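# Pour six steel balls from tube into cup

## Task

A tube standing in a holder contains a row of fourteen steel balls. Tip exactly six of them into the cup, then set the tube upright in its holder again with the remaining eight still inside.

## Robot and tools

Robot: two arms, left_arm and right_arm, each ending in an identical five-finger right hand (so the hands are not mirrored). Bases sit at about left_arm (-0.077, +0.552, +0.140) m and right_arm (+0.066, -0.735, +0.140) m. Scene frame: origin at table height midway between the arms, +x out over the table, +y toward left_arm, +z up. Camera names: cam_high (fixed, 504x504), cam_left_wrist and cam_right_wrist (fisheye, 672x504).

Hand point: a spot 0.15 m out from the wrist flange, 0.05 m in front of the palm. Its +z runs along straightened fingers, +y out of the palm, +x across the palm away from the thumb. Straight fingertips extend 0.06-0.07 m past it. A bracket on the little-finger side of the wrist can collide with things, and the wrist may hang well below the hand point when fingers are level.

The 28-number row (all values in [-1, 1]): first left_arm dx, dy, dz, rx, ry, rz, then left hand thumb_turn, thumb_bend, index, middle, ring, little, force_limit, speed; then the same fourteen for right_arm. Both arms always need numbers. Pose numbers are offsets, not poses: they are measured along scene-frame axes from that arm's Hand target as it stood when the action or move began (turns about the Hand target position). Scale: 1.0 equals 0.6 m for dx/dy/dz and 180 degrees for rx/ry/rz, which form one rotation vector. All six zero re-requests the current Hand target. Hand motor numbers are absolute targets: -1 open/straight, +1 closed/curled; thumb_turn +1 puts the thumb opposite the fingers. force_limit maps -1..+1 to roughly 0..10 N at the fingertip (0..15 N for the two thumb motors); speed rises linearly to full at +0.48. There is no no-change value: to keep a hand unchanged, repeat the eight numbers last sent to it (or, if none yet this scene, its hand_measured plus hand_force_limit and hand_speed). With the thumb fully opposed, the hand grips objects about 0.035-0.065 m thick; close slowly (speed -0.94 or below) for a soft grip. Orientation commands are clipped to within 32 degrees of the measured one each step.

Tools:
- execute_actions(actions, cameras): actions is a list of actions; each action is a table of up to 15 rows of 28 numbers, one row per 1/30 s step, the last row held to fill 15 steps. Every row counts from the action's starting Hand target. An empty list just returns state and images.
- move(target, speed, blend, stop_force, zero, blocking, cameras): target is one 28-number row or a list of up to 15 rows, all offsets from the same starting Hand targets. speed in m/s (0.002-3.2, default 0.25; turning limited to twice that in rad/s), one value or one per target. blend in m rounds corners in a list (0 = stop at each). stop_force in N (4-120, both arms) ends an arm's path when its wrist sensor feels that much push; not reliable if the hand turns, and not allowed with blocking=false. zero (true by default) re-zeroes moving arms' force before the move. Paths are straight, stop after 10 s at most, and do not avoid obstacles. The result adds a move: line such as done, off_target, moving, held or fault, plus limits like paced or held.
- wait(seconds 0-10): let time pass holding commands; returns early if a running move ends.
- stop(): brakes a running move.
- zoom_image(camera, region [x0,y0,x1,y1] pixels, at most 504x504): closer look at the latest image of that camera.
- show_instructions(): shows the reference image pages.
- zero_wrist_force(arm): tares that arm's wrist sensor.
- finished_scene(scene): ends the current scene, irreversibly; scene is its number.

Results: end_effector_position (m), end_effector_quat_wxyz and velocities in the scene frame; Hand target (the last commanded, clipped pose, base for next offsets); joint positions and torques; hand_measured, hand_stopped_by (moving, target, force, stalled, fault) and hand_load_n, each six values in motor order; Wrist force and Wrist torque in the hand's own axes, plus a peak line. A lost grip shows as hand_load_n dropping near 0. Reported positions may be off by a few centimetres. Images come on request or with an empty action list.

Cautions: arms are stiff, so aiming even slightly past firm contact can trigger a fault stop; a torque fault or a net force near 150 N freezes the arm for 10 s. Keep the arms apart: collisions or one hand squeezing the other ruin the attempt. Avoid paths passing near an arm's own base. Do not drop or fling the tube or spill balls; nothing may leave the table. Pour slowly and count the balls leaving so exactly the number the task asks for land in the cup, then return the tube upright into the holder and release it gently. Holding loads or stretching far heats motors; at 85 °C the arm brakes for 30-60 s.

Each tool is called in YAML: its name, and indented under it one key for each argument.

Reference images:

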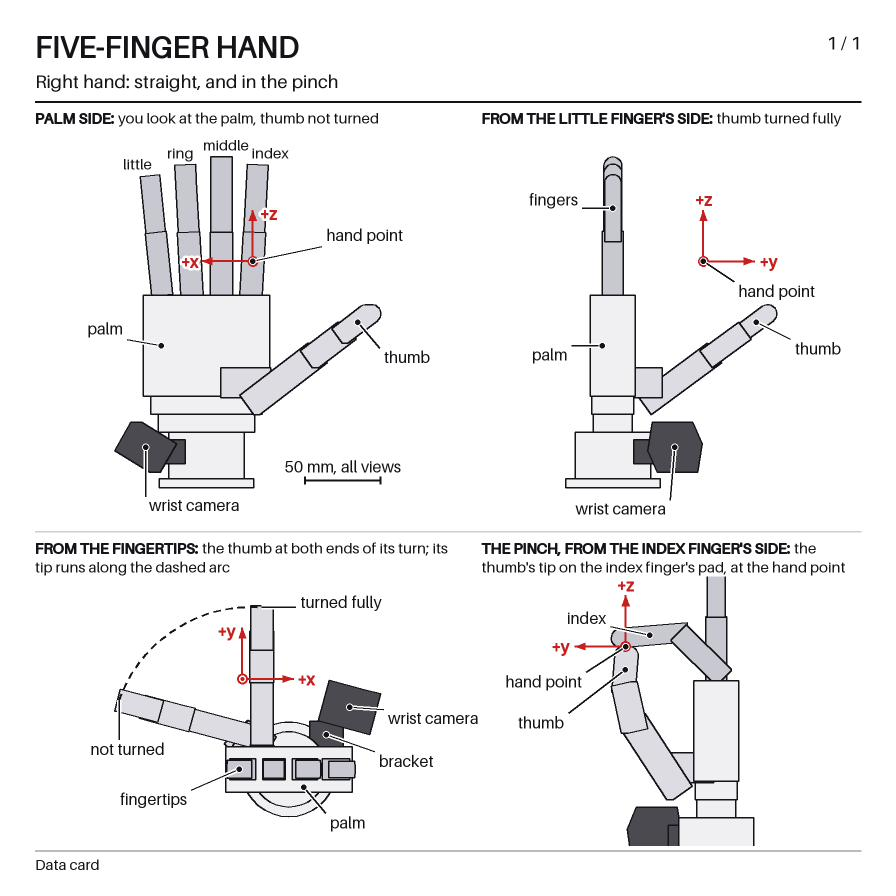

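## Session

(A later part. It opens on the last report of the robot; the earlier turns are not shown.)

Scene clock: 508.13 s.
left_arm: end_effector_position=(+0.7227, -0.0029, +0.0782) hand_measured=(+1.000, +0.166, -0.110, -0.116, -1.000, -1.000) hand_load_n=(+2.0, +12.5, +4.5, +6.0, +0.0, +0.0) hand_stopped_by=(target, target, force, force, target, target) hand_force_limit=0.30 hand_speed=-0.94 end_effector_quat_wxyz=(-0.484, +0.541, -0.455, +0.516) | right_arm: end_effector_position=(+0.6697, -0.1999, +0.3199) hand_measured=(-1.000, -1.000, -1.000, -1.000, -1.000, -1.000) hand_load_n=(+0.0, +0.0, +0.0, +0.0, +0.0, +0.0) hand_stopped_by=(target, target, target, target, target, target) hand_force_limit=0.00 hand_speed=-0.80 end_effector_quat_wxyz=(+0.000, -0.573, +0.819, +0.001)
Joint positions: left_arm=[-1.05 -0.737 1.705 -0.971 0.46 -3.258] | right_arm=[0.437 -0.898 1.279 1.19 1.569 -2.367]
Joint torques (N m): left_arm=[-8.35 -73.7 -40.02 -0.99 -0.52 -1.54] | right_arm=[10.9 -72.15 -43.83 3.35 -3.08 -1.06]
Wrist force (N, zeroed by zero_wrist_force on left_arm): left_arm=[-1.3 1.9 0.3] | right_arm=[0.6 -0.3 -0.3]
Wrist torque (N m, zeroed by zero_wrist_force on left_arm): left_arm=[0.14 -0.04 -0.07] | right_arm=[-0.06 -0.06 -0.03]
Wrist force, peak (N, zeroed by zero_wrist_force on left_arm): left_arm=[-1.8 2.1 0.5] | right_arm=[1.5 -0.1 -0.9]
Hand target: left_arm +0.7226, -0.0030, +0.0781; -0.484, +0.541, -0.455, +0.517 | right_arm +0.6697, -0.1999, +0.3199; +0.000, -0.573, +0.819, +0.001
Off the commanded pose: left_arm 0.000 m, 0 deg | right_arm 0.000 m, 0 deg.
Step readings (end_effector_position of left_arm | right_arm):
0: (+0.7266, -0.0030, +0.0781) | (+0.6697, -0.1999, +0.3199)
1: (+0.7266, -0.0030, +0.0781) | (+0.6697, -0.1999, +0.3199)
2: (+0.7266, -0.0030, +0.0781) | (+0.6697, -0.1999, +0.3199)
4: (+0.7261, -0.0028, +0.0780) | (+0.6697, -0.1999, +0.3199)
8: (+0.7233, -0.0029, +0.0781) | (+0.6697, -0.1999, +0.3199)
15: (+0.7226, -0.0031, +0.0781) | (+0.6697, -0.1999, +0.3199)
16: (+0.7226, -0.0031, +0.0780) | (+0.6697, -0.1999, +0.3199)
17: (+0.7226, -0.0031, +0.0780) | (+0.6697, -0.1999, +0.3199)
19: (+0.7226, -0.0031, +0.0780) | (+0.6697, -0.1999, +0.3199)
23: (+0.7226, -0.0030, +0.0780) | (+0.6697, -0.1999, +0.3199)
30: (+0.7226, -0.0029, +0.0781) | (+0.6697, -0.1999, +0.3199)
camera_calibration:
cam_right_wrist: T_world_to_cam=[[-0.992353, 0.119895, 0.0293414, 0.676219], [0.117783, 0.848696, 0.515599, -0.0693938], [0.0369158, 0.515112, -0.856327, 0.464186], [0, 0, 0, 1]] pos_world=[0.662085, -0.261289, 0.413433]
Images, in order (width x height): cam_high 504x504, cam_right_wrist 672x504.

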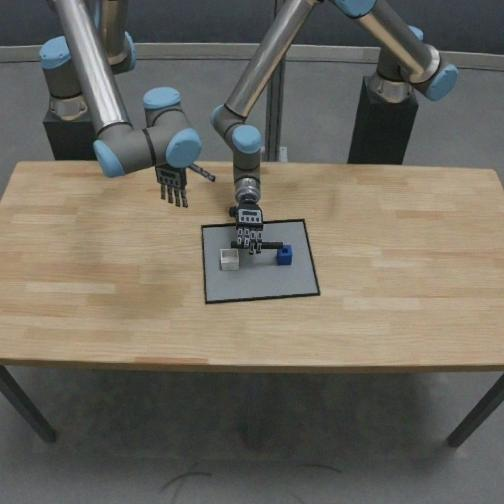

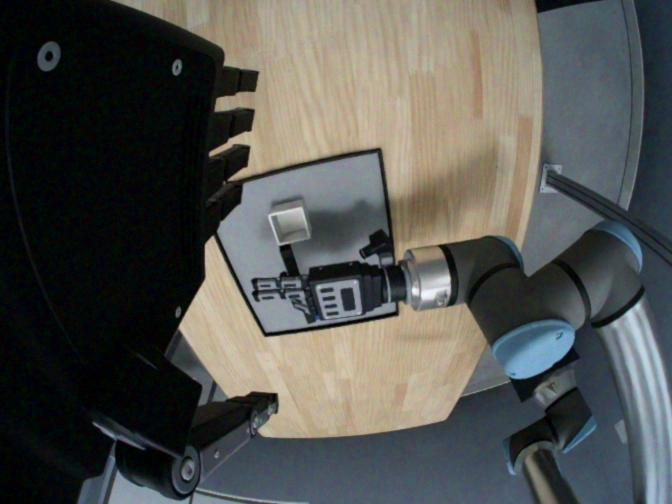

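execute_actions:
  actions:
    - [[0,0,0,0.0026,0.0001,0,1,0.17,0.45,0.5,-1,-1,0.3,-0.94,0,0,0,0,0,0,-1,-1,-1,-1,-1,-1,0,-0.8],[0,0,0,0.0097,0.0005,0,1,0.17,0.45,0.5,-1,-1,0.3,-0.94,0,0,0,0,0,0,-1,-1,-1,-1,-1,-1,0,-0.8],[0,0,0,0.0194,0.001,0,1,0.17,0.45,0.5,-1,-1,0.3,-0.94,0,0,0,0,0,0,-1,-1,-1,-1,-1,-1,0,-0.8],[0,0,0,0.0291,0.0015,0,1,0.17,0.45,0.5,-1,-1,0.3,-0.94,0,0,0,0,0,0,-1,-1,-1,-1,-1,-1,0,-0.8],[0,0,0,0.0362,0.0019,0,1,0.17,0.45,0.5,-1,-1,0.3,-0.94,0,0,0,0,0,0,-1,-1,-1,-1,-1,-1,0,-0.8],[0,0,0,0.0388,0.002,0,1,0.17,0.45,0.5,-1,-1,0.3,-0.94,0,0,0,0,0,0,-1,-1,-1,-1,-1,-1,0,-0.8]]
    - [[0,0,0,-0.0026,-0.0001,0,1,0.17,0.45,0.5,-1,-1,0.3,-0.94,0,0,0,0,0,0,-1,-1,-1,-1,-1,-1,0,-0.8],[0,0,0,-0.0097,-0.0005,0,1,0.17,0.45,0.5,-1,-1,0.3,-0.94,0,0,0,0,0,0,-1,-1,-1,-1,-1,-1,0,-0.8],[0,0,0,-0.0194,-0.001,0,1,0.17,0.45,0.5,-1,-1,0.3,-0.94,0,0,0,0,0,0,-1,-1,-1,-1,-1,-1,0,-0.8],[0,0,0,-0.0291,-0.0015,0,1,0.17,0.45,0.5,-1,-1,0.3,-0.94,0,0,0,0,0,0,-1,-1,-1,-1,-1,-1,0,-0.8],[0,0,0,-0.0362,-0.0019,0,1,0.17,0.45,0.5,-1,-1,0.3,-0.94,0,0,0,0,0,0,-1,-1,-1,-1,-1,-1,0,-0.8],[0,0,0,-0.0388,-0.002,0,1,0.17,0.45,0.5,-1,-1,0.3,-0.94,0,0,0,0,0,0,-1,-1,-1,-1,-1,-1,0,-0.8]]
  cameras: ["cam_high", "cam_right_wrist"]

zoom_image:
  camera: "cam_right_wrist"
  region: [260, 190, 330, 260]

zoom_image:
  camera: "cam_high"
  region: [215, 235, 265, 285]

Scene clock: 522.47 s.
left_arm: end_effector_position=(+0.7227, -0.0030, +0.0782) hand_measured=(+1.000, +0.166, -0.110, -0.116, -1.000, -1.000) hand_load_n=(+2.0, +12.5, +4.5, +6.0, +0.0, +0.0) hand_stopped_by=(target, target, force, force, target, target) hand_force_limit=0.30 hand_speed=-0.94 end_effector_quat_wxyz=(-0.484, +0.541, -0.455, +0.516) | right_arm: end_effector_position=(+0.6697, -0.1999, +0.3199) hand_measured=(-1.000, -1.000, -1.000, -1.000, -1.000, -1.000) hand_load_n=(+0.0, +0.0, +0.0, +0.0, +0.0, +0.0) hand_stopped_by=(target, target, target, target, target, target) hand_force_limit=0.00 hand_speed=-0.80 end_effector_quat_wxyz=(+0.000, -0.573, +0.819, +0.001)
Joint positions: left_arm=[-1.05 -0.737 1.705 -0.971 0.46 -3.258] | right_arm=[0.437 -0.898 1.279 1.19 1.569 -2.367]
Joint torques (N m): left_arm=[-9.44 -73.42 -34.43 -5.08 -1.38 -3.44] | right_arm=[9.27 -72.24 -44.26 3.67 -3.02 -1.06]
Wrist force (N, zeroed by zero_wrist_force on left_arm): left_arm=[-1.4 1.9 0.8] | right_arm=[0.8 -0.5 -0.6]
Wrist torque (N m, zeroed by zero_wrist_force on left_arm): left_arm=[0.11 -0.02 -0.06] | right_arm=[-0.07 -0.08 -0.02]
Wrist force, peak (N, zeroed by zero_wrist_force on left_arm): left_arm=[-1.8 1.9 0.6] | right_arm=[1.1 -0.4 -1.1]
Hand target: left_arm +0.7226, -0.0030, +0.0781; -0.484, +0.541, -0.455, +0.517 | right_arm +0.6697, -0.1999, +0.3199; +0.000, -0.573, +0.819, +0.001
Off the commanded pose: left_arm 0.000 m, 0 deg | right_arm 0.000 m, 0 deg.
Step readings (end_effector_position of left_arm | right_arm):
0: (+0.7226, -0.0030, +0.0781) | (+0.6697, -0.1999, +0.3199)
1: (+0.7226, -0.0030, +0.0781) | (+0.6697, -0.1999, +0.3199)
2: (+0.7226, -0.0030, +0.0781) | (+0.6697, -0.1999, +0.3199)
4: (+0.7227, -0.0031, +0.0782) | (+0.6697, -0.1999, +0.3199)
8: (+0.7226, -0.0031, +0.0783) | (+0.6697, -0.1999, +0.3199)
15: (+0.7226, -0.0032, +0.0780) | (+0.6697, -0.1999, +0.3199)
16: (+0.7226, -0.0031, +0.0780) | (+0.6697, -0.1999, +0.3199)
17: (+0.7226, -0.0031, +0.0780) | (+0.6697, -0.1999, +0.3199)
19: (+0.7225, -0.0031, +0.0780) | (+0.6697, -0.1999, +0.3199)
23: (+0.7226, -0.0031, +0.0783) | (+0.6697, -0.1999, +0.3199)
30: (+0.7227, -0.0029, +0.0782) | (+0.6697, -0.1999, +0.3199)
camera_calibration:
cam_right_wrist: T_world_to_cam=[[-0.992353, 0.119895, 0.0293414, 0.676219], [0.117783, 0.848696, 0.515599, -0.0693938], [0.0369158, 0.515112, -0.856327, 0.464186], [0, 0, 0, 1]] pos_world=[0.662085, -0.261289, 0.413433]
Images, in order (width x height): cam_high 504x504, cam_right_wrist 672x504.

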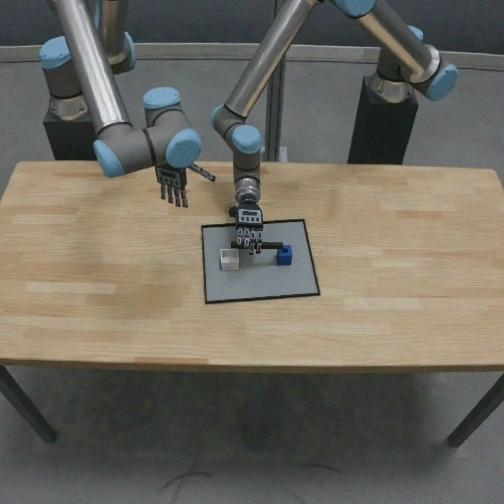

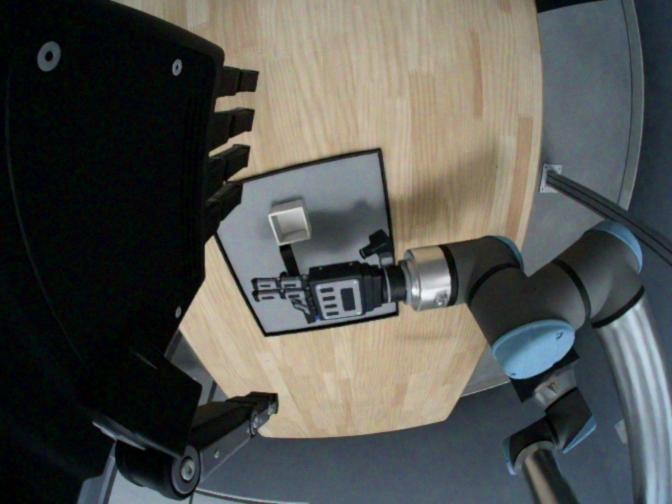

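Scaled by 7.200 from the camera's 672x504 image, which has a finer 960x720 frame.

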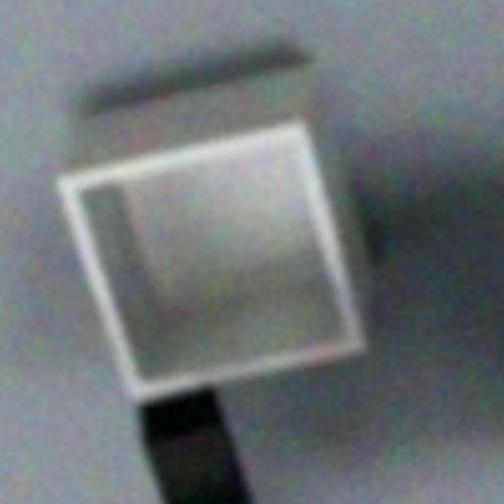

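Scaled by 10.080 from the camera's 504x504 image, which has a finer 720x720 frame.

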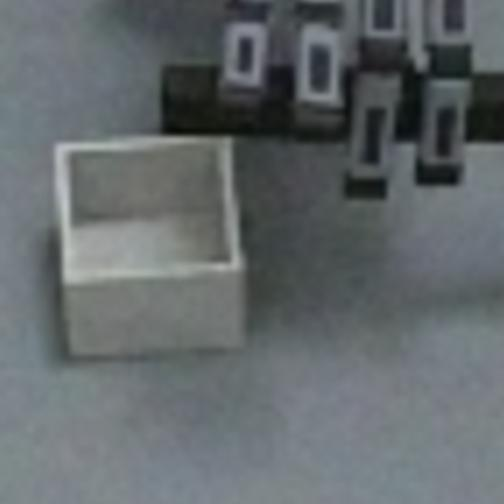

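execute_actions:
  actions:
    - [[0,0,0,0.0033,0.0002,0,1,0.17,0.45,0.5,-1,-1,0.3,-0.94,0,0,0,0,0,0,-1,-1,-1,-1,-1,-1,0,-0.8],[0,0,0,0.0125,0.0007,0,1,0.17,0.45,0.5,-1,-1,0.3,-0.94,0,0,0,0,0,0,-1,-1,-1,-1,-1,-1,0,-0.8],[0,0,0,0.025,0.0013,0,1,0.17,0.45,0.5,-1,-1,0.3,-0.94,0,0,0,0,0,0,-1,-1,-1,-1,-1,-1,0,-0.8],[0,0,0,0.0374,0.002,0,1,0.17,0.45,0.5,-1,-1,0.3,-0.94,0,0,0,0,0,0,-1,-1,-1,-1,-1,-1,0,-0.8],[0,0,0,0.0466,0.0024,0,1,0.17,0.45,0.5,-1,-1,0.3,-0.94,0,0,0,0,0,0,-1,-1,-1,-1,-1,-1,0,-0.8],[0,0,0,0.0499,0.0026,0,1,0.17,0.45,0.5,-1,-1,0.3,-0.94,0,0,0,0,0,0,-1,-1,-1,-1,-1,-1,0,-0.8]]
    - [[0,0,0,-0.0033,-0.0002,0,1,0.17,0.45,0.5,-1,-1,0.3,-0.94,0,0,0,0,0,0,-1,-1,-1,-1,-1,-1,0,-0.8],[0,0,0,-0.0125,-0.0007,0,1,0.17,0.45,0.5,-1,-1,0.3,-0.94,0,0,0,0,0,0,-1,-1,-1,-1,-1,-1,0,-0.8],[0,0,0,-0.025,-0.0013,0,1,0.17,0.45,0.5,-1,-1,0.3,-0.94,0,0,0,0,0,0,-1,-1,-1,-1,-1,-1,0,-0.8],[0,0,0,-0.0374,-0.002,0,1,0.17,0.45,0.5,-1,-1,0.3,-0.94,0,0,0,0,0,0,-1,-1,-1,-1,-1,-1,0,-0.8],[0,0,0,-0.0466,-0.0024,0,1,0.17,0.45,0.5,-1,-1,0.3,-0.94,0,0,0,0,0,0,-1,-1,-1,-1,-1,-1,0,-0.8],[0,0,0,-0.0499,-0.0026,0,1,0.17,0.45,0.5,-1,-1,0.3,-0.94,0,0,0,0,0,0,-1,-1,-1,-1,-1,-1,0,-0.8]]
  cameras: ["cam_high", "cam_right_wrist"]

zoom_image:
  camera: "cam_right_wrist"
  region: [260, 190, 330, 260]

zoom_image:
  camera: "cam_high"
  region: [215, 235, 265, 285]

Scene clock: 534.90 s.
left_arm: end_effector_position=(+0.7227, -0.0030, +0.0783) hand_measured=(+1.000, +0.166, -0.110, -0.116, -1.000, -1.000) hand_load_n=(+0.5, +7.0, +3.0, +3.0, +0.0, +0.0) hand_stopped_by=(target, target, force, force, target, target) hand_force_limit=0.30 hand_speed=-0.94 end_effector_quat_wxyz=(-0.484, +0.541, -0.455, +0.517) | right_arm: end_effector_position=(+0.6697, -0.1999, +0.3199) hand_measured=(-1.000, -1.000, -1.000, -1.000, -1.000, -1.000) hand_load_n=(+0.0, +0.0, +0.0, +0.0, +0.0, +0.0) hand_stopped_by=(target, target, target, target, target, target) hand_force_limit=0.00 hand_speed=-0.80 end_effector_quat_wxyz=(+0.000, -0.573, +0.819, +0.001)
Joint positions: left_arm=[-1.05 -0.737 1.705 -0.971 0.46 -3.258] | right_arm=[0.437 -0.898 1.279 1.19 1.569 -2.367]
Joint torques (N m): left_arm=[-10.81 -73.22 -25.07 -5.3 -0.81 -3.74] | right_arm=[10.18 -72.89 -44.67 3.78 -3.09 -1.2]
Wrist force (N, zeroed by zero_wrist_force on left_arm): left_arm=[-1.6 1.9 0.6] | right_arm=[1.1 -0.1 -0.3]
Wrist torque (N m, zeroed by zero_wrist_force on left_arm): left_arm=[0.13 0.00 -0.05] | right_arm=[-0.02 -0.13 0.01]
Wrist force, peak (N, zeroed by zero_wrist_force on left_arm): left_arm=[-2.0 2.3 0.1] | right_arm=[0.9 -1.0 -0.4]
Hand target: left_arm +0.7226, -0.0030, +0.0781; -0.484, +0.541, -0.455, +0.517 | right_arm +0.6697, -0.1999, +0.3199; +0.000, -0.573, +0.819, +0.001
Off the commanded pose: left_arm 0.000 m, 0 deg | right_arm 0.000 m, 0 deg.
Step readings (end_effector_position of left_arm | right_arm):
0: (+0.7226, -0.0030, +0.0781) | (+0.6697, -0.1999, +0.3199)
1: (+0.7226, -0.0030, +0.0781) | (+0.6697, -0.1999, +0.3199)
2: (+0.7226, -0.0030, +0.0781) | (+0.6697, -0.1999, +0.3199)
4: (+0.7226, -0.0030, +0.0781) | (+0.6697, -0.1999, +0.3199)
8: (+0.7226, -0.0031, +0.0784) | (+0.6697, -0.1999, +0.3199)
15: (+0.7226, -0.0031, +0.0780) | (+0.6697, -0.1999, +0.3199)
16: (+0.7226, -0.0031, +0.0780) | (+0.6697, -0.1999, +0.3199)
17: (+0.7226, -0.0031, +0.0780) | (+0.6697, -0.1999, +0.3199)
19: (+0.7225, -0.0031, +0.0780) | (+0.6697, -0.1999, +0.3199)
23: (+0.7226, -0.0032, +0.0784) | (+0.6697, -0.1999, +0.3199)
30: (+0.7227, -0.0029, +0.0782) | (+0.6697, -0.1999, +0.3199)
camera_calibration:
cam_right_wrist: T_world_to_cam=[[-0.992353, 0.119895, 0.0293414, 0.676219], [0.117783, 0.848696, 0.515599, -0.0693938], [0.0369158, 0.515112, -0.856327, 0.464186], [0, 0, 0, 1]] pos_world=[0.662085, -0.261289, 0.413433]
Images, in order (width x height): cam_high 504x504, cam_right_wrist 672x504.

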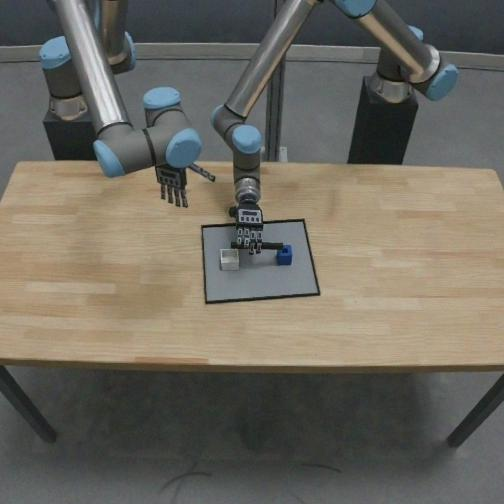

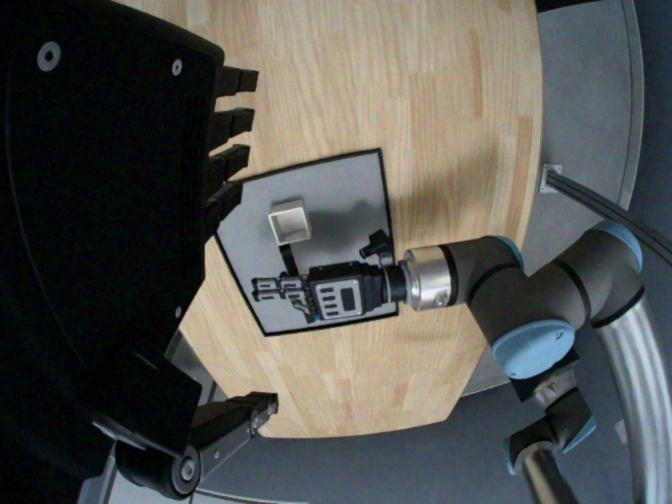

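Scaled by 7.200 from the camera's 672x504 image, which has a finer 960x720 frame.

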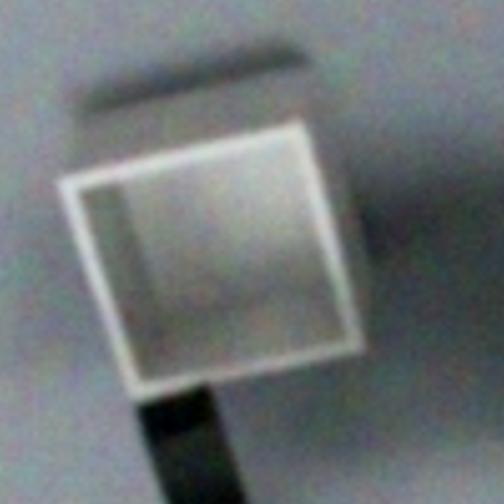

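Scaled by 10.080 from the camera's 504x504 image, which has a finer 720x720 frame.

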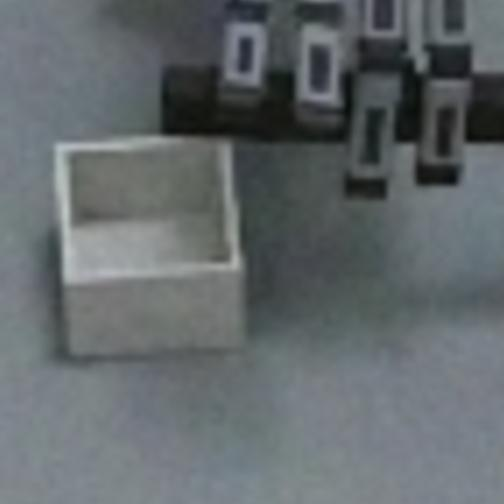

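move:
  target:
    - [0,0,0,0,0,0,1,0.17,0.4,0.45,-1,-1,0.4,-0.94,0,0,0,0,0,0,-1,-1,-1,-1,-1,-1,0,-0.8]
  cameras: ["all"]

zoom_image:
  camera: "cam_high"
  region: [220, 230, 300, 280]

zoom_image:
  camera: "cam_left_wrist"
  region: [200, 30, 470, 300]

Scene clock: 540.93 s.
left_arm: end_effector_position=(+0.7226, -0.0030, +0.0781) hand_measured=(+1.000, +0.166, -0.084, -0.094, -1.000, -1.000) hand_load_n=(+0.0, +14.0, +8.0, +8.0, +0.0, +0.0) hand_stopped_by=(target, target, force, force, target, target) hand_force_limit=0.40 hand_speed=-0.94 end_effector_quat_wxyz=(-0.484, +0.541, -0.455, +0.517) | right_arm: end_effector_position=(+0.6697, -0.1999, +0.3199) hand_measured=(-1.000, -1.000, -1.000, -1.000, -1.000, -1.000) hand_load_n=(+0.0, +0.0, +0.0, +0.0, +0.0, +0.0) hand_stopped_by=(target, target, target, target, target, target) hand_force_limit=0.00 hand_speed=-0.80 end_effector_quat_wxyz=(+0.000, -0.573, +0.819, +0.001)
Joint positions: left_arm=[-1.05 -0.737 1.705 -0.971 0.46 -3.258] | right_arm=[0.437 -0.898 1.279 1.19 1.569 -2.367]
Joint torques (N m): left_arm=[-8.28 -72.2 -17.16 -4.77 -1.45 -3.1] | right_arm=[9.45 -72.15 -43.65 3.81 -3.02 -0.93]
Wrist force (N, zeroed by zero_wrist_force on left_arm): left_arm=[-1.1 2.0 0.4] | right_arm=[0.9 -0.1 -0.3]
Wrist torque (N m, zeroed by zero_wrist_force on left_arm): left_arm=[0.15 -0.06 0.02] | right_arm=[-0.03 -0.10 -0.01]
Wrist force, peak (N, zeroed by zero_wrist_force on left_arm): left_arm=[-1.5 2.2 0.6] | right_arm=[0.9 -0.9 -0.6]
Hand target: left_arm +0.7226, -0.0030, +0.0781; -0.484, +0.541, -0.455, +0.517 | right_arm +0.6697, -0.1999, +0.3199; +0.000, -0.573, +0.819, +0.001
Off the commanded pose: left_arm 0.000 m, 0 deg | right_arm 0.000 m, 0 deg.
move: done
camera_calibration:
cam_left_wrist: T_world_to_cam=[[0.0430744, -0.328228, -0.943616, 0.0431066], [-0.510711, 0.804529, -0.303161, 0.401227], [0.858673, 0.494974, -0.132975, -0.495374], [0, 0, 0, 1]] pos_world=[0.628419, -0.0634531, 0.0964402]
cam_right_wrist: T_world_to_cam=[[-0.992353, 0.119895, 0.0293414, 0.676219], [0.117783, 0.848696, 0.515599, -0.0693938], [0.0369158, 0.515112, -0.856327, 0.464186], [0, 0, 0, 1]] pos_world=[0.662085, -0.261289, 0.413433]

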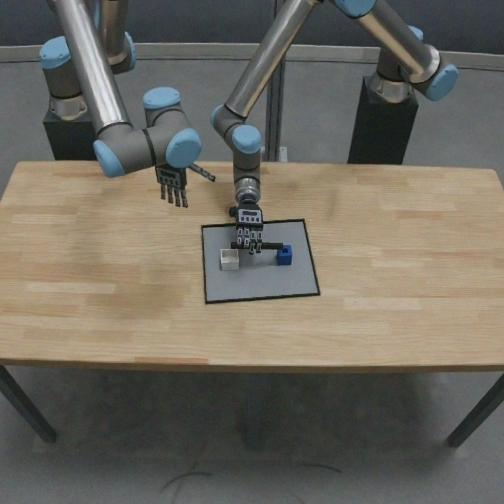

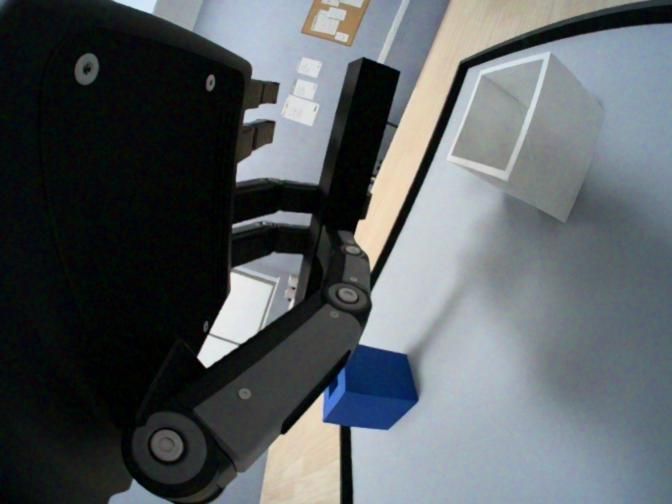

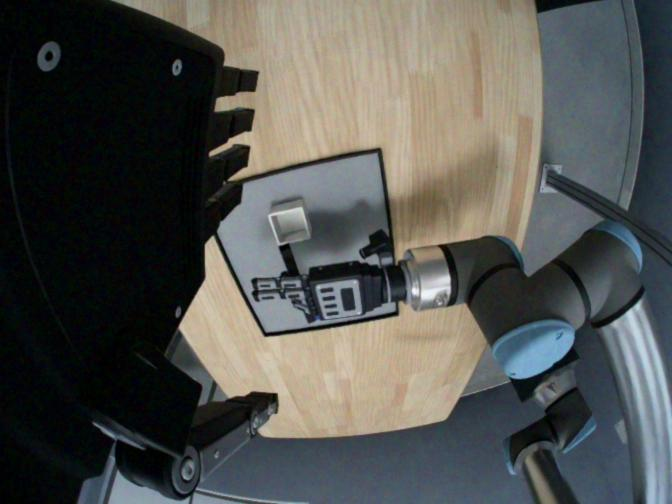

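Scaled by 6.300 from the camera's 504x504 image, which has a finer 720x720 frame.

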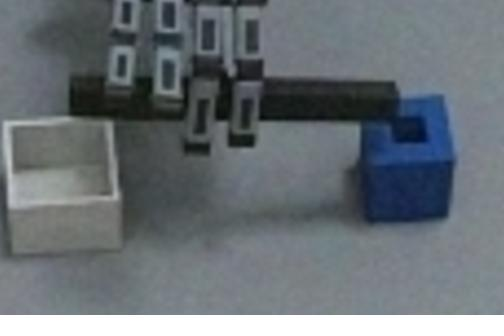

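Scaled by 1.867 from the camera's 672x504 image, which has a finer 960x720 frame.

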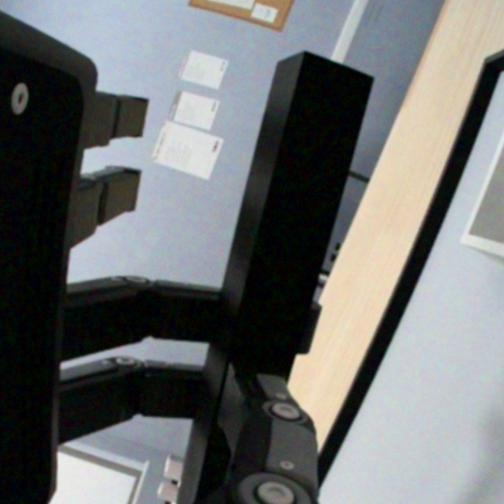

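execute_actions:
  actions:
    - [[0,0,0,0.0033,0.0002,0,1,0.17,0.4,0.45,-1,-1,0.4,-0.94,0,0,0,0,0,0,-1,-1,-1,-1,-1,-1,0,-0.8],[0,0,0,0.0125,0.0007,0,1,0.17,0.4,0.45,-1,-1,0.4,-0.94,0,0,0,0,0,0,-1,-1,-1,-1,-1,-1,0,-0.8],[0,0,0,0.025,0.0013,0,1,0.17,0.4,0.45,-1,-1,0.4,-0.94,0,0,0,0,0,0,-1,-1,-1,-1,-1,-1,0,-0.8],[0,0,0,0.0374,0.002,0,1,0.17,0.4,0.45,-1,-1,0.4,-0.94,0,0,0,0,0,0,-1,-1,-1,-1,-1,-1,0,-0.8],[0,0,0,0.0466,0.0024,0,1,0.17,0.4,0.45,-1,-1,0.4,-0.94,0,0,0,0,0,0,-1,-1,-1,-1,-1,-1,0,-0.8],[0,0,0,0.0499,0.0026,0,1,0.17,0.4,0.45,-1,-1,0.4,-0.94,0,0,0,0,0,0,-1,-1,-1,-1,-1,-1,0,-0.8]]
    - [[0,0,0,0,0,0,1,0.17,0.4,0.45,-1,-1,0.4,-0.94,0,0,0,0,0,0,-1,-1,-1,-1,-1,-1,0,-0.8],[0,0,0,0,0,0,1,0.17,0.4,0.45,-1,-1,0.4,-0.94,0,0,0,0,0,0,-1,-1,-1,-1,-1,-1,0,-0.8],[0,0,0,0,0,0,1,0.17,0.4,0.45,-1,-1,0.4,-0.94,0,0,0,0,0,0,-1,-1,-1,-1,-1,-1,0,-0.8],[0,0,0,0,0,0,1,0.17,0.4,0.45,-1,-1,0.4,-0.94,0,0,0,0,0,0,-1,-1,-1,-1,-1,-1,0,-0.8],[0,0,0,-0.0033,-0.0002,0,1,0.17,0.4,0.45,-1,-1,0.4,-0.94,0,0,0,0,0,0,-1,-1,-1,-1,-1,-1,0,-0.8],[0,0,0,-0.0125,-0.0007,0,1,0.17,0.4,0.45,-1,-1,0.4,-0.94,0,0,0,0,0,0,-1,-1,-1,-1,-1,-1,0,-0.8],[0,0,0,-0.025,-0.0013,0,1,0.17,0.4,0.45,-1,-1,0.4,-0.94,0,0,0,0,0,0,-1,-1,-1,-1,-1,-1,0,-0.8],[0,0,0,-0.0374,-0.002,0,1,0.17,0.4,0.45,-1,-1,0.4,-0.94,0,0,0,0,0,0,-1,-1,-1,-1,-1,-1,0,-0.8],[0,0,0,-0.0466,-0.0024,0,1,0.17,0.4,0.45,-1,-1,0.4,-0.94,0,0,0,0,0,0,-1,-1,-1,-1,-1,-1,0,-0.8],[0,0,0,-0.0499,-0.0026,0,1,0.17,0.4,0.45,-1,-1,0.4,-0.94,0,0,0,0,0,0,-1,-1,-1,-1,-1,-1,0,-0.8]]
  cameras: ["cam_high", "cam_right_wrist"]

zoom_image:
  camera: "cam_right_wrist"
  region: [260, 190, 330, 260]

zoom_image:
  camera: "cam_high"
  region: [215, 235, 265, 285]

Scene clock: 573.33 s.
left_arm: end_effector_position=(+0.7227, -0.0030, +0.0783) hand_measured=(+1.000, +0.166, -0.084, -0.094, -1.000, -1.000) hand_load_n=(+0.0, +14.5, +8.5, +7.5, +0.0, -0.5) hand_stopped_by=(target, target, force, force, target, target) hand_force_limit=0.40 hand_speed=-0.94 end_effector_quat_wxyz=(-0.484, +0.541, -0.455, +0.517) | right_arm: end_effector_position=(+0.6697, -0.1999, +0.3199) hand_measured=(-1.000, -1.000, -1.000, -1.000, -1.000, -1.000) hand_load_n=(+0.0, +0.0, +0.0, +0.0, +0.0, +0.0) hand_stopped_by=(target, target, target, target, target, target) hand_force_limit=0.00 hand_speed=-0.80 end_effector_quat_wxyz=(+0.000, -0.573, +0.819, +0.001)
Joint positions: left_arm=[-1.05 -0.737 1.705 -0.971 0.46 -3.258] | right_arm=[0.437 -0.898 1.279 1.19 1.569 -2.367]
Joint torques (N m): left_arm=[-9.51 -72.01 -24.04 -4.56 -1.47 -2.46] | right_arm=[9.61 -71.6 -43.55 3.79 -2.9 -0.94]
Wrist force (N, zeroed by zero_wrist_force on left_arm): left_arm=[-1.2 1.7 0.7] | right_arm=[0.4 -0.5 -0.6]
Wrist torque (N m, zeroed by zero_wrist_force on left_arm): left_arm=[0.09 -0.06 -0.04] | right_arm=[-0.06 -0.02 -0.04]
Wrist force, peak (N, zeroed by zero_wrist_force on left_arm): left_arm=[-2.0 1.9 0.4] | right_arm=[1.1 -0.2 -0.7]
Hand target: left_arm +0.7226, -0.0030, +0.0781; -0.484, +0.541, -0.455, +0.517 | right_arm +0.6697, -0.1999, +0.3199; +0.000, -0.573, +0.819, +0.001
Off the commanded pose: left_arm 0.000 m, 0 deg | right_arm 0.000 m, 0 deg.
Step readings (end_effector_position of left_arm | right_arm):
0: (+0.7226, -0.0030, +0.0781) | (+0.6697, -0.1999, +0.3199)
1: (+0.7226, -0.0030, +0.0781) | (+0.6697, -0.1999, +0.3199)
2: (+0.7226, -0.0029, +0.0781) | (+0.6697, -0.1999, +0.3199)
4: (+0.7226, -0.0029, +0.0781) | (+0.6697, -0.1999, +0.3199)
8: (+0.7226, -0.0030, +0.0784) | (+0.6697, -0.1999, +0.3199)
15: (+0.7226, -0.0031, +0.0780) | (+0.6697, -0.1999, +0.3199)
16: (+0.7225, -0.0031, +0.0780) | (+0.6697, -0.1999, +0.3199)
17: (+0.7225, -0.0031, +0.0779) | (+0.6697, -0.1999, +0.3199)
19: (+0.7225, -0.0030, +0.0779) | (+0.6697, -0.1999, +0.3199)
23: (+0.7226, -0.0031, +0.0781) | (+0.6697, -0.1999, +0.3199)
30: (+0.7226, -0.0029, +0.0782) | (+0.6697, -0.1999, +0.3199)
camera_calibration:
cam_right_wrist: T_world_to_cam=[[-0.992353, 0.119895, 0.0293414, 0.676219], [0.117783, 0.848696, 0.515599, -0.0693938], [0.0369158, 0.515112, -0.856327, 0.464186], [0, 0, 0, 1]] pos_world=[0.662085, -0.261289, 0.413433]
Images, in order (width x height): cam_high 504x504, cam_right_wrist 672x504.

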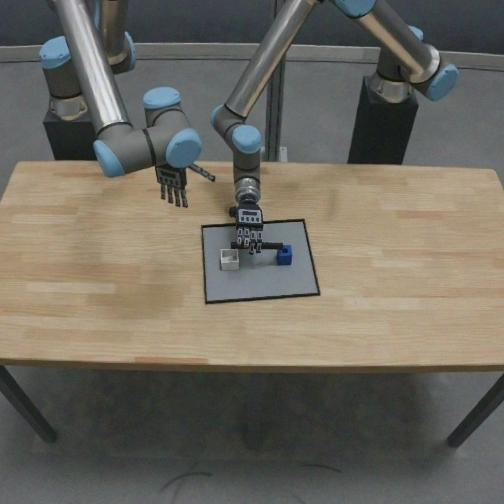

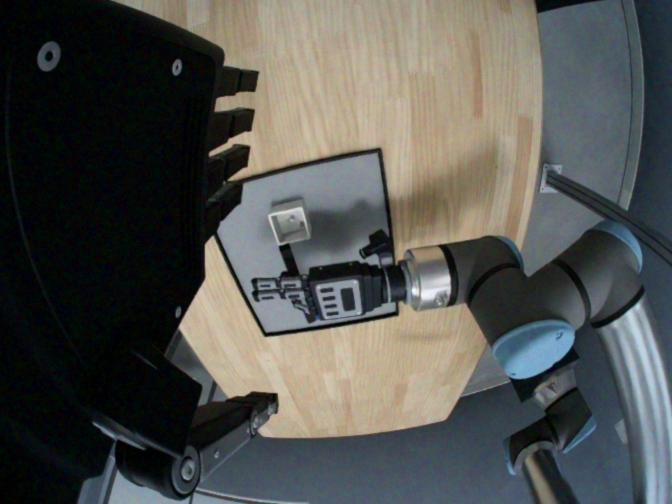

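Scaled by 7.200 from the camera's 672x504 image, which has a finer 960x720 frame.

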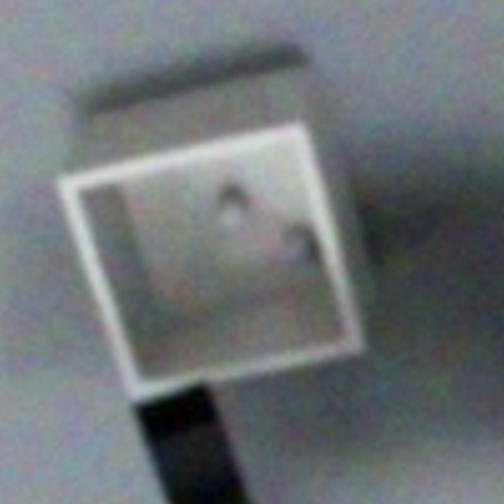

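Scaled by 10.080 from the camera's 504x504 image, which has a finer 720x720 frame.

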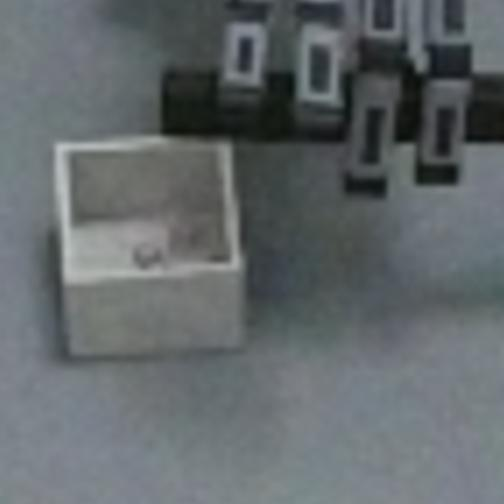

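move:
  target:
    - [0,0,0,0,0,0,1,0.17,0.4,0.45,-1,-1,0.4,-0.94,0.1,0.1333,0,0,0,0,-1,-1,-1,-1,-1,-1,0,-0.8]
  speed: 0.15
  cameras: ["cam_high", "cam_right_wrist"]

zoom_image:
  camera: "cam_right_wrist"
  region: [260, 220, 360, 320]

Scene clock: 590.83 s.
left_arm: end_effector_position=(+0.7226, -0.0030, +0.0781) hand_measured=(+1.000, +0.166, -0.084, -0.094, -1.000, -1.000) hand_load_n=(+0.0, +14.0, +8.5, +7.5, +0.0, +0.0) hand_stopped_by=(target, target, force, force, target, target) hand_force_limit=0.40 hand_speed=-0.94 end_effector_quat_wxyz=(-0.484, +0.541, -0.455, +0.517) | right_arm: end_effector_position=(+0.7296, -0.1198, +0.3199) hand_measured=(-1.000, -1.000, -1.000, -1.000, -1.000, -1.000) hand_load_n=(+0.0, -0.5, +0.0, +0.0, +0.0, +0.0) hand_stopped_by=(target, target, target, target, target, target) hand_force_limit=0.00 hand_speed=-0.80 end_effector_quat_wxyz=(+0.000, -0.573, +0.819, +0.001)
Joint positions: left_arm=[-1.05 -0.737 1.705 -0.971 0.46 -3.258] | right_arm=[0.491 -0.729 0.979 1.321 1.569 -2.313]
Joint torques (N m): left_arm=[-11.99 -74.83 -24.84 -3.05 -1.18 0.57] | right_arm=[-17.48 -84.69 -48.38 4.24 3.08 -2.7]
Wrist force (N, zeroed by zero_wrist_force on left_arm): left_arm=[-1.4 1.6 0.4] | right_arm=[0.9 0.0 0.0]
Wrist torque (N m, zeroed by zero_wrist_force on left_arm): left_arm=[0.10 -0.02 0.00] | right_arm=[-0.03 -0.12 0.05]
Wrist force, peak (N, zeroed by zero_wrist_force on left_arm): left_arm=[-1.3 2.1 0.9] | right_arm=[2.5 0.0 -0.7]
Hand target: left_arm +0.7226, -0.0030, +0.0781; -0.484, +0.541, -0.455, +0.517 | right_arm +0.7297, -0.1199, +0.3199; +0.000, -0.573, +0.819, +0.001
Off the commanded pose: left_arm 0.000 m, 0 deg | right_arm 0.000 m, 0 deg.
move: done
camera_calibration:
cam_right_wrist: T_world_to_cam=[[-0.992356, 0.119846, 0.0294278, 0.726027], [0.117786, 0.848701, 0.515589, -0.144342], [0.0368159, 0.515114, -0.85633, 0.420839], [0, 0, 0, 1]] pos_world=[0.721985, -0.181289, 0.413433]
Images, in order (width x height): cam_high 504x504, cam_right_wrist 672x504.

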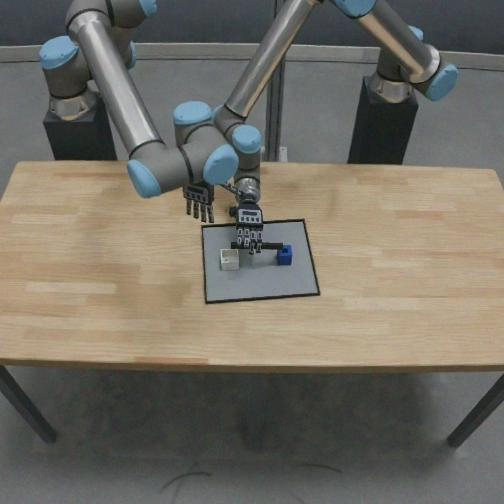

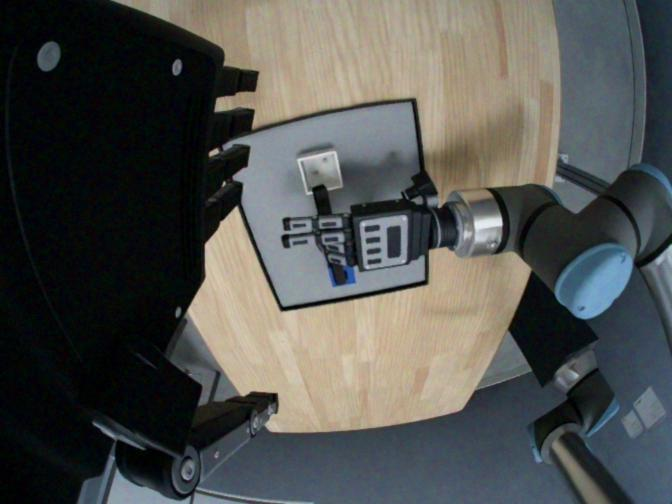

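Scaled by 5.040 from the camera's 672x504 image, which has a finer 960x720 frame.

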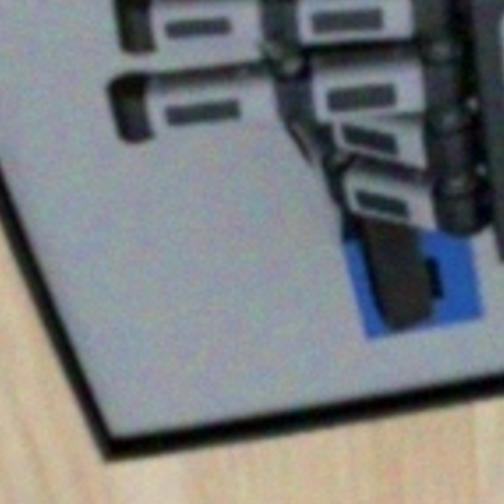

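zoom_image:
  camera: "cam_right_wrist"
  region: [290, 140, 350, 200]

zoom_image:
  camera: "cam_right_wrist"
  region: [270, 130, 400, 300]

Scaled by 8.400 from the camera's 672x504 image, which has a finer 960x720 frame.

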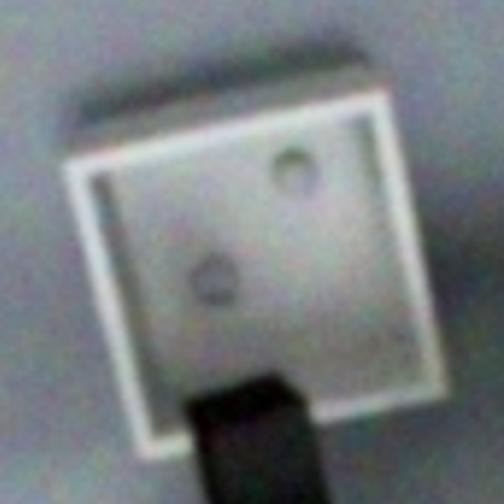

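Scaled by 2.965 from the camera's 672x504 image, which has a finer 960x720 frame.

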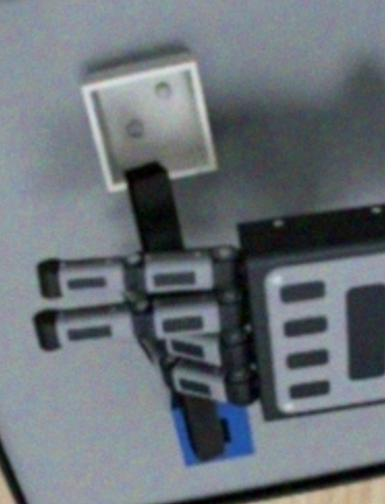

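execute_actions:
  actions:
    - [[0,0,0,0.0033,0.0002,0,1,0.17,0.4,0.45,-1,-1,0.4,-0.94,0,0,0,0,0,0,-1,-1,-1,-1,-1,-1,0,-0.8],[0,0,0,0.0125,0.0007,0,1,0.17,0.4,0.45,-1,-1,0.4,-0.94,0,0,0,0,0,0,-1,-1,-1,-1,-1,-1,0,-0.8],[0,0,0,0.025,0.0013,0,1,0.17,0.4,0.45,-1,-1,0.4,-0.94,0,0,0,0,0,0,-1,-1,-1,-1,-1,-1,0,-0.8],[0,0,0,0.0374,0.002,0,1,0.17,0.4,0.45,-1,-1,0.4,-0.94,0,0,0,0,0,0,-1,-1,-1,-1,-1,-1,0,-0.8],[0,0,0,0.0466,0.0024,0,1,0.17,0.4,0.45,-1,-1,0.4,-0.94,0,0,0,0,0,0,-1,-1,-1,-1,-1,-1,0,-0.8],[0,0,0,0.0499,0.0026,0,1,0.17,0.4,0.45,-1,-1,0.4,-0.94,0,0,0,0,0,0,-1,-1,-1,-1,-1,-1,0,-0.8]]
    - [[0,0,0,0,0,0,1,0.17,0.4,0.45,-1,-1,0.4,-0.94,0,0,0,0,0,0,-1,-1,-1,-1,-1,-1,0,-0.8],[0,0,0,0,0,0,1,0.17,0.4,0.45,-1,-1,0.4,-0.94,0,0,0,0,0,0,-1,-1,-1,-1,-1,-1,0,-0.8],[0,0,0,0,0,0,1,0.17,0.4,0.45,-1,-1,0.4,-0.94,0,0,0,0,0,0,-1,-1,-1,-1,-1,-1,0,-0.8],[0,0,0,0,0,0,1,0.17,0.4,0.45,-1,-1,0.4,-0.94,0,0,0,0,0,0,-1,-1,-1,-1,-1,-1,0,-0.8],[0,0,0,0,0,0,1,0.17,0.4,0.45,-1,-1,0.4,-0.94,0,0,0,0,0,0,-1,-1,-1,-1,-1,-1,0,-0.8],[0,0,0,0,0,0,1,0.17,0.4,0.45,-1,-1,0.4,-0.94,0,0,0,0,0,0,-1,-1,-1,-1,-1,-1,0,-0.8],[0,0,0,-0.0033,-0.0002,0,1,0.17,0.4,0.45,-1,-1,0.4,-0.94,0,0,0,0,0,0,-1,-1,-1,-1,-1,-1,0,-0.8],[0,0,0,-0.0125,-0.0007,0,1,0.17,0.4,0.45,-1,-1,0.4,-0.94,0,0,0,0,0,0,-1,-1,-1,-1,-1,-1,0,-0.8],[0,0,0,-0.025,-0.0013,0,1,0.17,0.4,0.45,-1,-1,0.4,-0.94,0,0,0,0,0,0,-1,-1,-1,-1,-1,-1,0,-0.8],[0,0,0,-0.0374,-0.002,0,1,0.17,0.4,0.45,-1,-1,0.4,-0.94,0,0,0,0,0,0,-1,-1,-1,-1,-1,-1,0,-0.8],[0,0,0,-0.0466,-0.0024,0,1,0.17,0.4,0.45,-1,-1,0.4,-0.94,0,0,0,0,0,0,-1,-1,-1,-1,-1,-1,0,-0.8],[0,0,0,-0.0499,-0.0026,0,1,0.17,0.4,0.45,-1,-1,0.4,-0.94,0,0,0,0,0,0,-1,-1,-1,-1,-1,-1,0,-0.8]]
  cameras: ["cam_high", "cam_right_wrist"]

zoom_image:
  camera: "cam_right_wrist"
  region: [290, 140, 350, 200]

zoom_image:
  camera: "cam_high"
  region: [215, 235, 265, 285]

Scene clock: 612.07 s.
left_arm: end_effector_position=(+0.7227, -0.0030, +0.0783) hand_measured=(+1.000, +0.166, -0.084, -0.094, -1.000, -1.000) hand_load_n=(+0.5, +14.0, +8.0, +7.5, +0.0, +0.0) hand_stopped_by=(target, target, force, force, target, target) hand_force_limit=0.40 hand_speed=-0.94 end_effector_quat_wxyz=(-0.484, +0.541, -0.455, +0.517) | right_arm: end_effector_position=(+0.7297, -0.1199, +0.3199) hand_measured=(-1.000, -1.000, -1.000, -1.000, -1.000, -1.000) hand_load_n=(+0.0, +0.0, +0.0, +0.0, +0.0, +0.0) hand_stopped_by=(target, target, target, target, target, target) hand_force_limit=0.00 hand_speed=-0.80 end_effector_quat_wxyz=(+0.000, -0.573, +0.819, +0.001)
Joint positions: left_arm=[-1.05 -0.737 1.705 -0.971 0.46 -3.258] | right_arm=[0.491 -0.729 0.979 1.321 1.569 -2.313]
Joint torques (N m): left_arm=[-8.65 -72.43 -24.88 -5.04 -1.65 -2.42] | right_arm=[-16.94 -83.88 -47.23 5.78 3.11 -2.79]
Wrist force (N, zeroed by zero_wrist_force on left_arm): left_arm=[-1.0 2.0 0.7] | right_arm=[0.9 0.3 -0.3]
Wrist torque (N m, zeroed by zero_wrist_force on left_arm): left_arm=[0.15 -0.08 0.00] | right_arm=[0.03 -0.11 0.08]
Wrist force, peak (N, zeroed by zero_wrist_force on left_arm): left_arm=[-1.5 2.3 0.5] | right_arm=[1.2 0.8 -0.1]
Hand target: left_arm +0.7226, -0.0030, +0.0781; -0.484, +0.541, -0.455, +0.517 | right_arm +0.7297, -0.1199, +0.3199; +0.000, -0.573, +0.819, +0.001
Off the commanded pose: left_arm 0.000 m, 0 deg | right_arm 0.000 m, 0 deg.
Step readings (end_effector_position of left_arm | right_arm):
0: (+0.7226, -0.0030, +0.0781) | (+0.7297, -0.1199, +0.3199)
1: (+0.7226, -0.0030, +0.0781) | (+0.7297, -0.1199, +0.3199)
2: (+0.7226, -0.0030, +0.0781) | (+0.7297, -0.1199, +0.3199)
4: (+0.7226, -0.0030, +0.0782) | (+0.7297, -0.1199, +0.3199)
8: (+0.7226, -0.0031, +0.0784) | (+0.7297, -0.1199, +0.3199)
15: (+0.7226, -0.0031, +0.0780) | (+0.7297, -0.1199, +0.3199)
16: (+0.7226, -0.0031, +0.0780) | (+0.7297, -0.1199, +0.3199)
17: (+0.7225, -0.0031, +0.0780) | (+0.7297, -0.1199, +0.3199)
19: (+0.7225, -0.0030, +0.0779) | (+0.7297, -0.1199, +0.3199)
23: (+0.7226, -0.0030, +0.0781) | (+0.7297, -0.1199, +0.3199)
30: (+0.7226, -0.0031, +0.0784) | (+0.7297, -0.1199, +0.3199)
camera_calibration:
cam_right_wrist: T_world_to_cam=[[-0.992353, 0.119897, 0.0293427, 0.726168], [0.117786, 0.848695, 0.515599, -0.144358], [0.0369158, 0.515112, -0.856327, 0.420762], [0, 0, 0, 1]] pos_world=[0.722085, -0.181289, 0.413433]
Images, in order (width x height): cam_high 504x504, cam_right_wrist 672x504.

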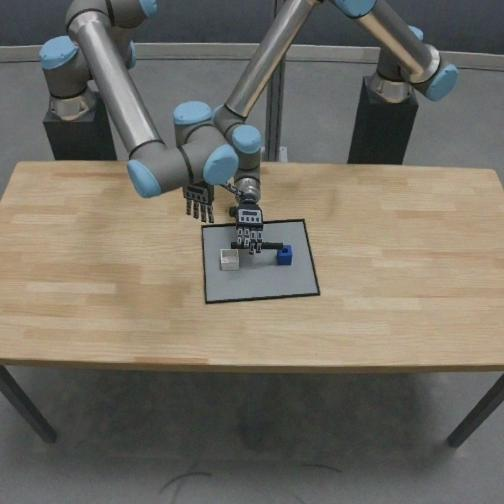

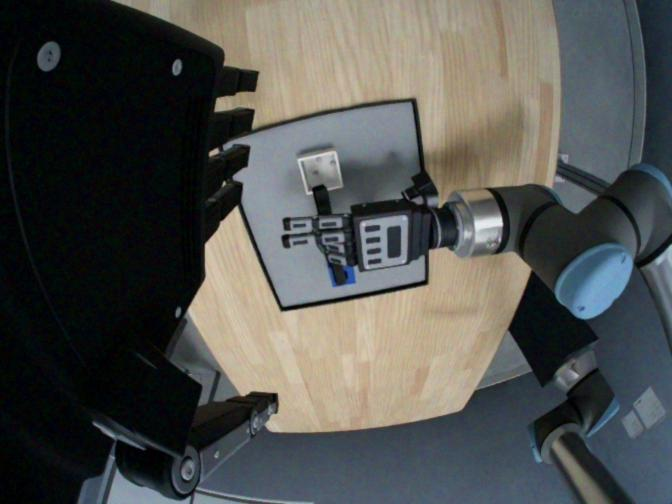

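Scaled by 8.400 from the camera's 672x504 image, which has a finer 960x720 frame.

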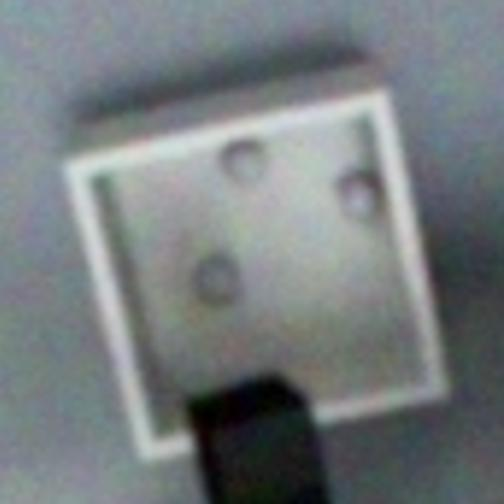

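Scaled by 10.080 from the camera's 504x504 image, which has a finer 720x720 frame.

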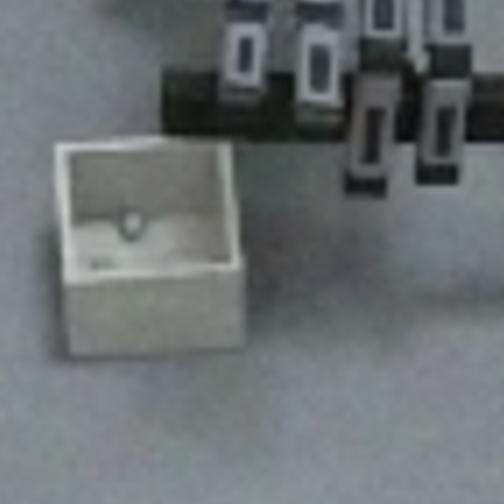

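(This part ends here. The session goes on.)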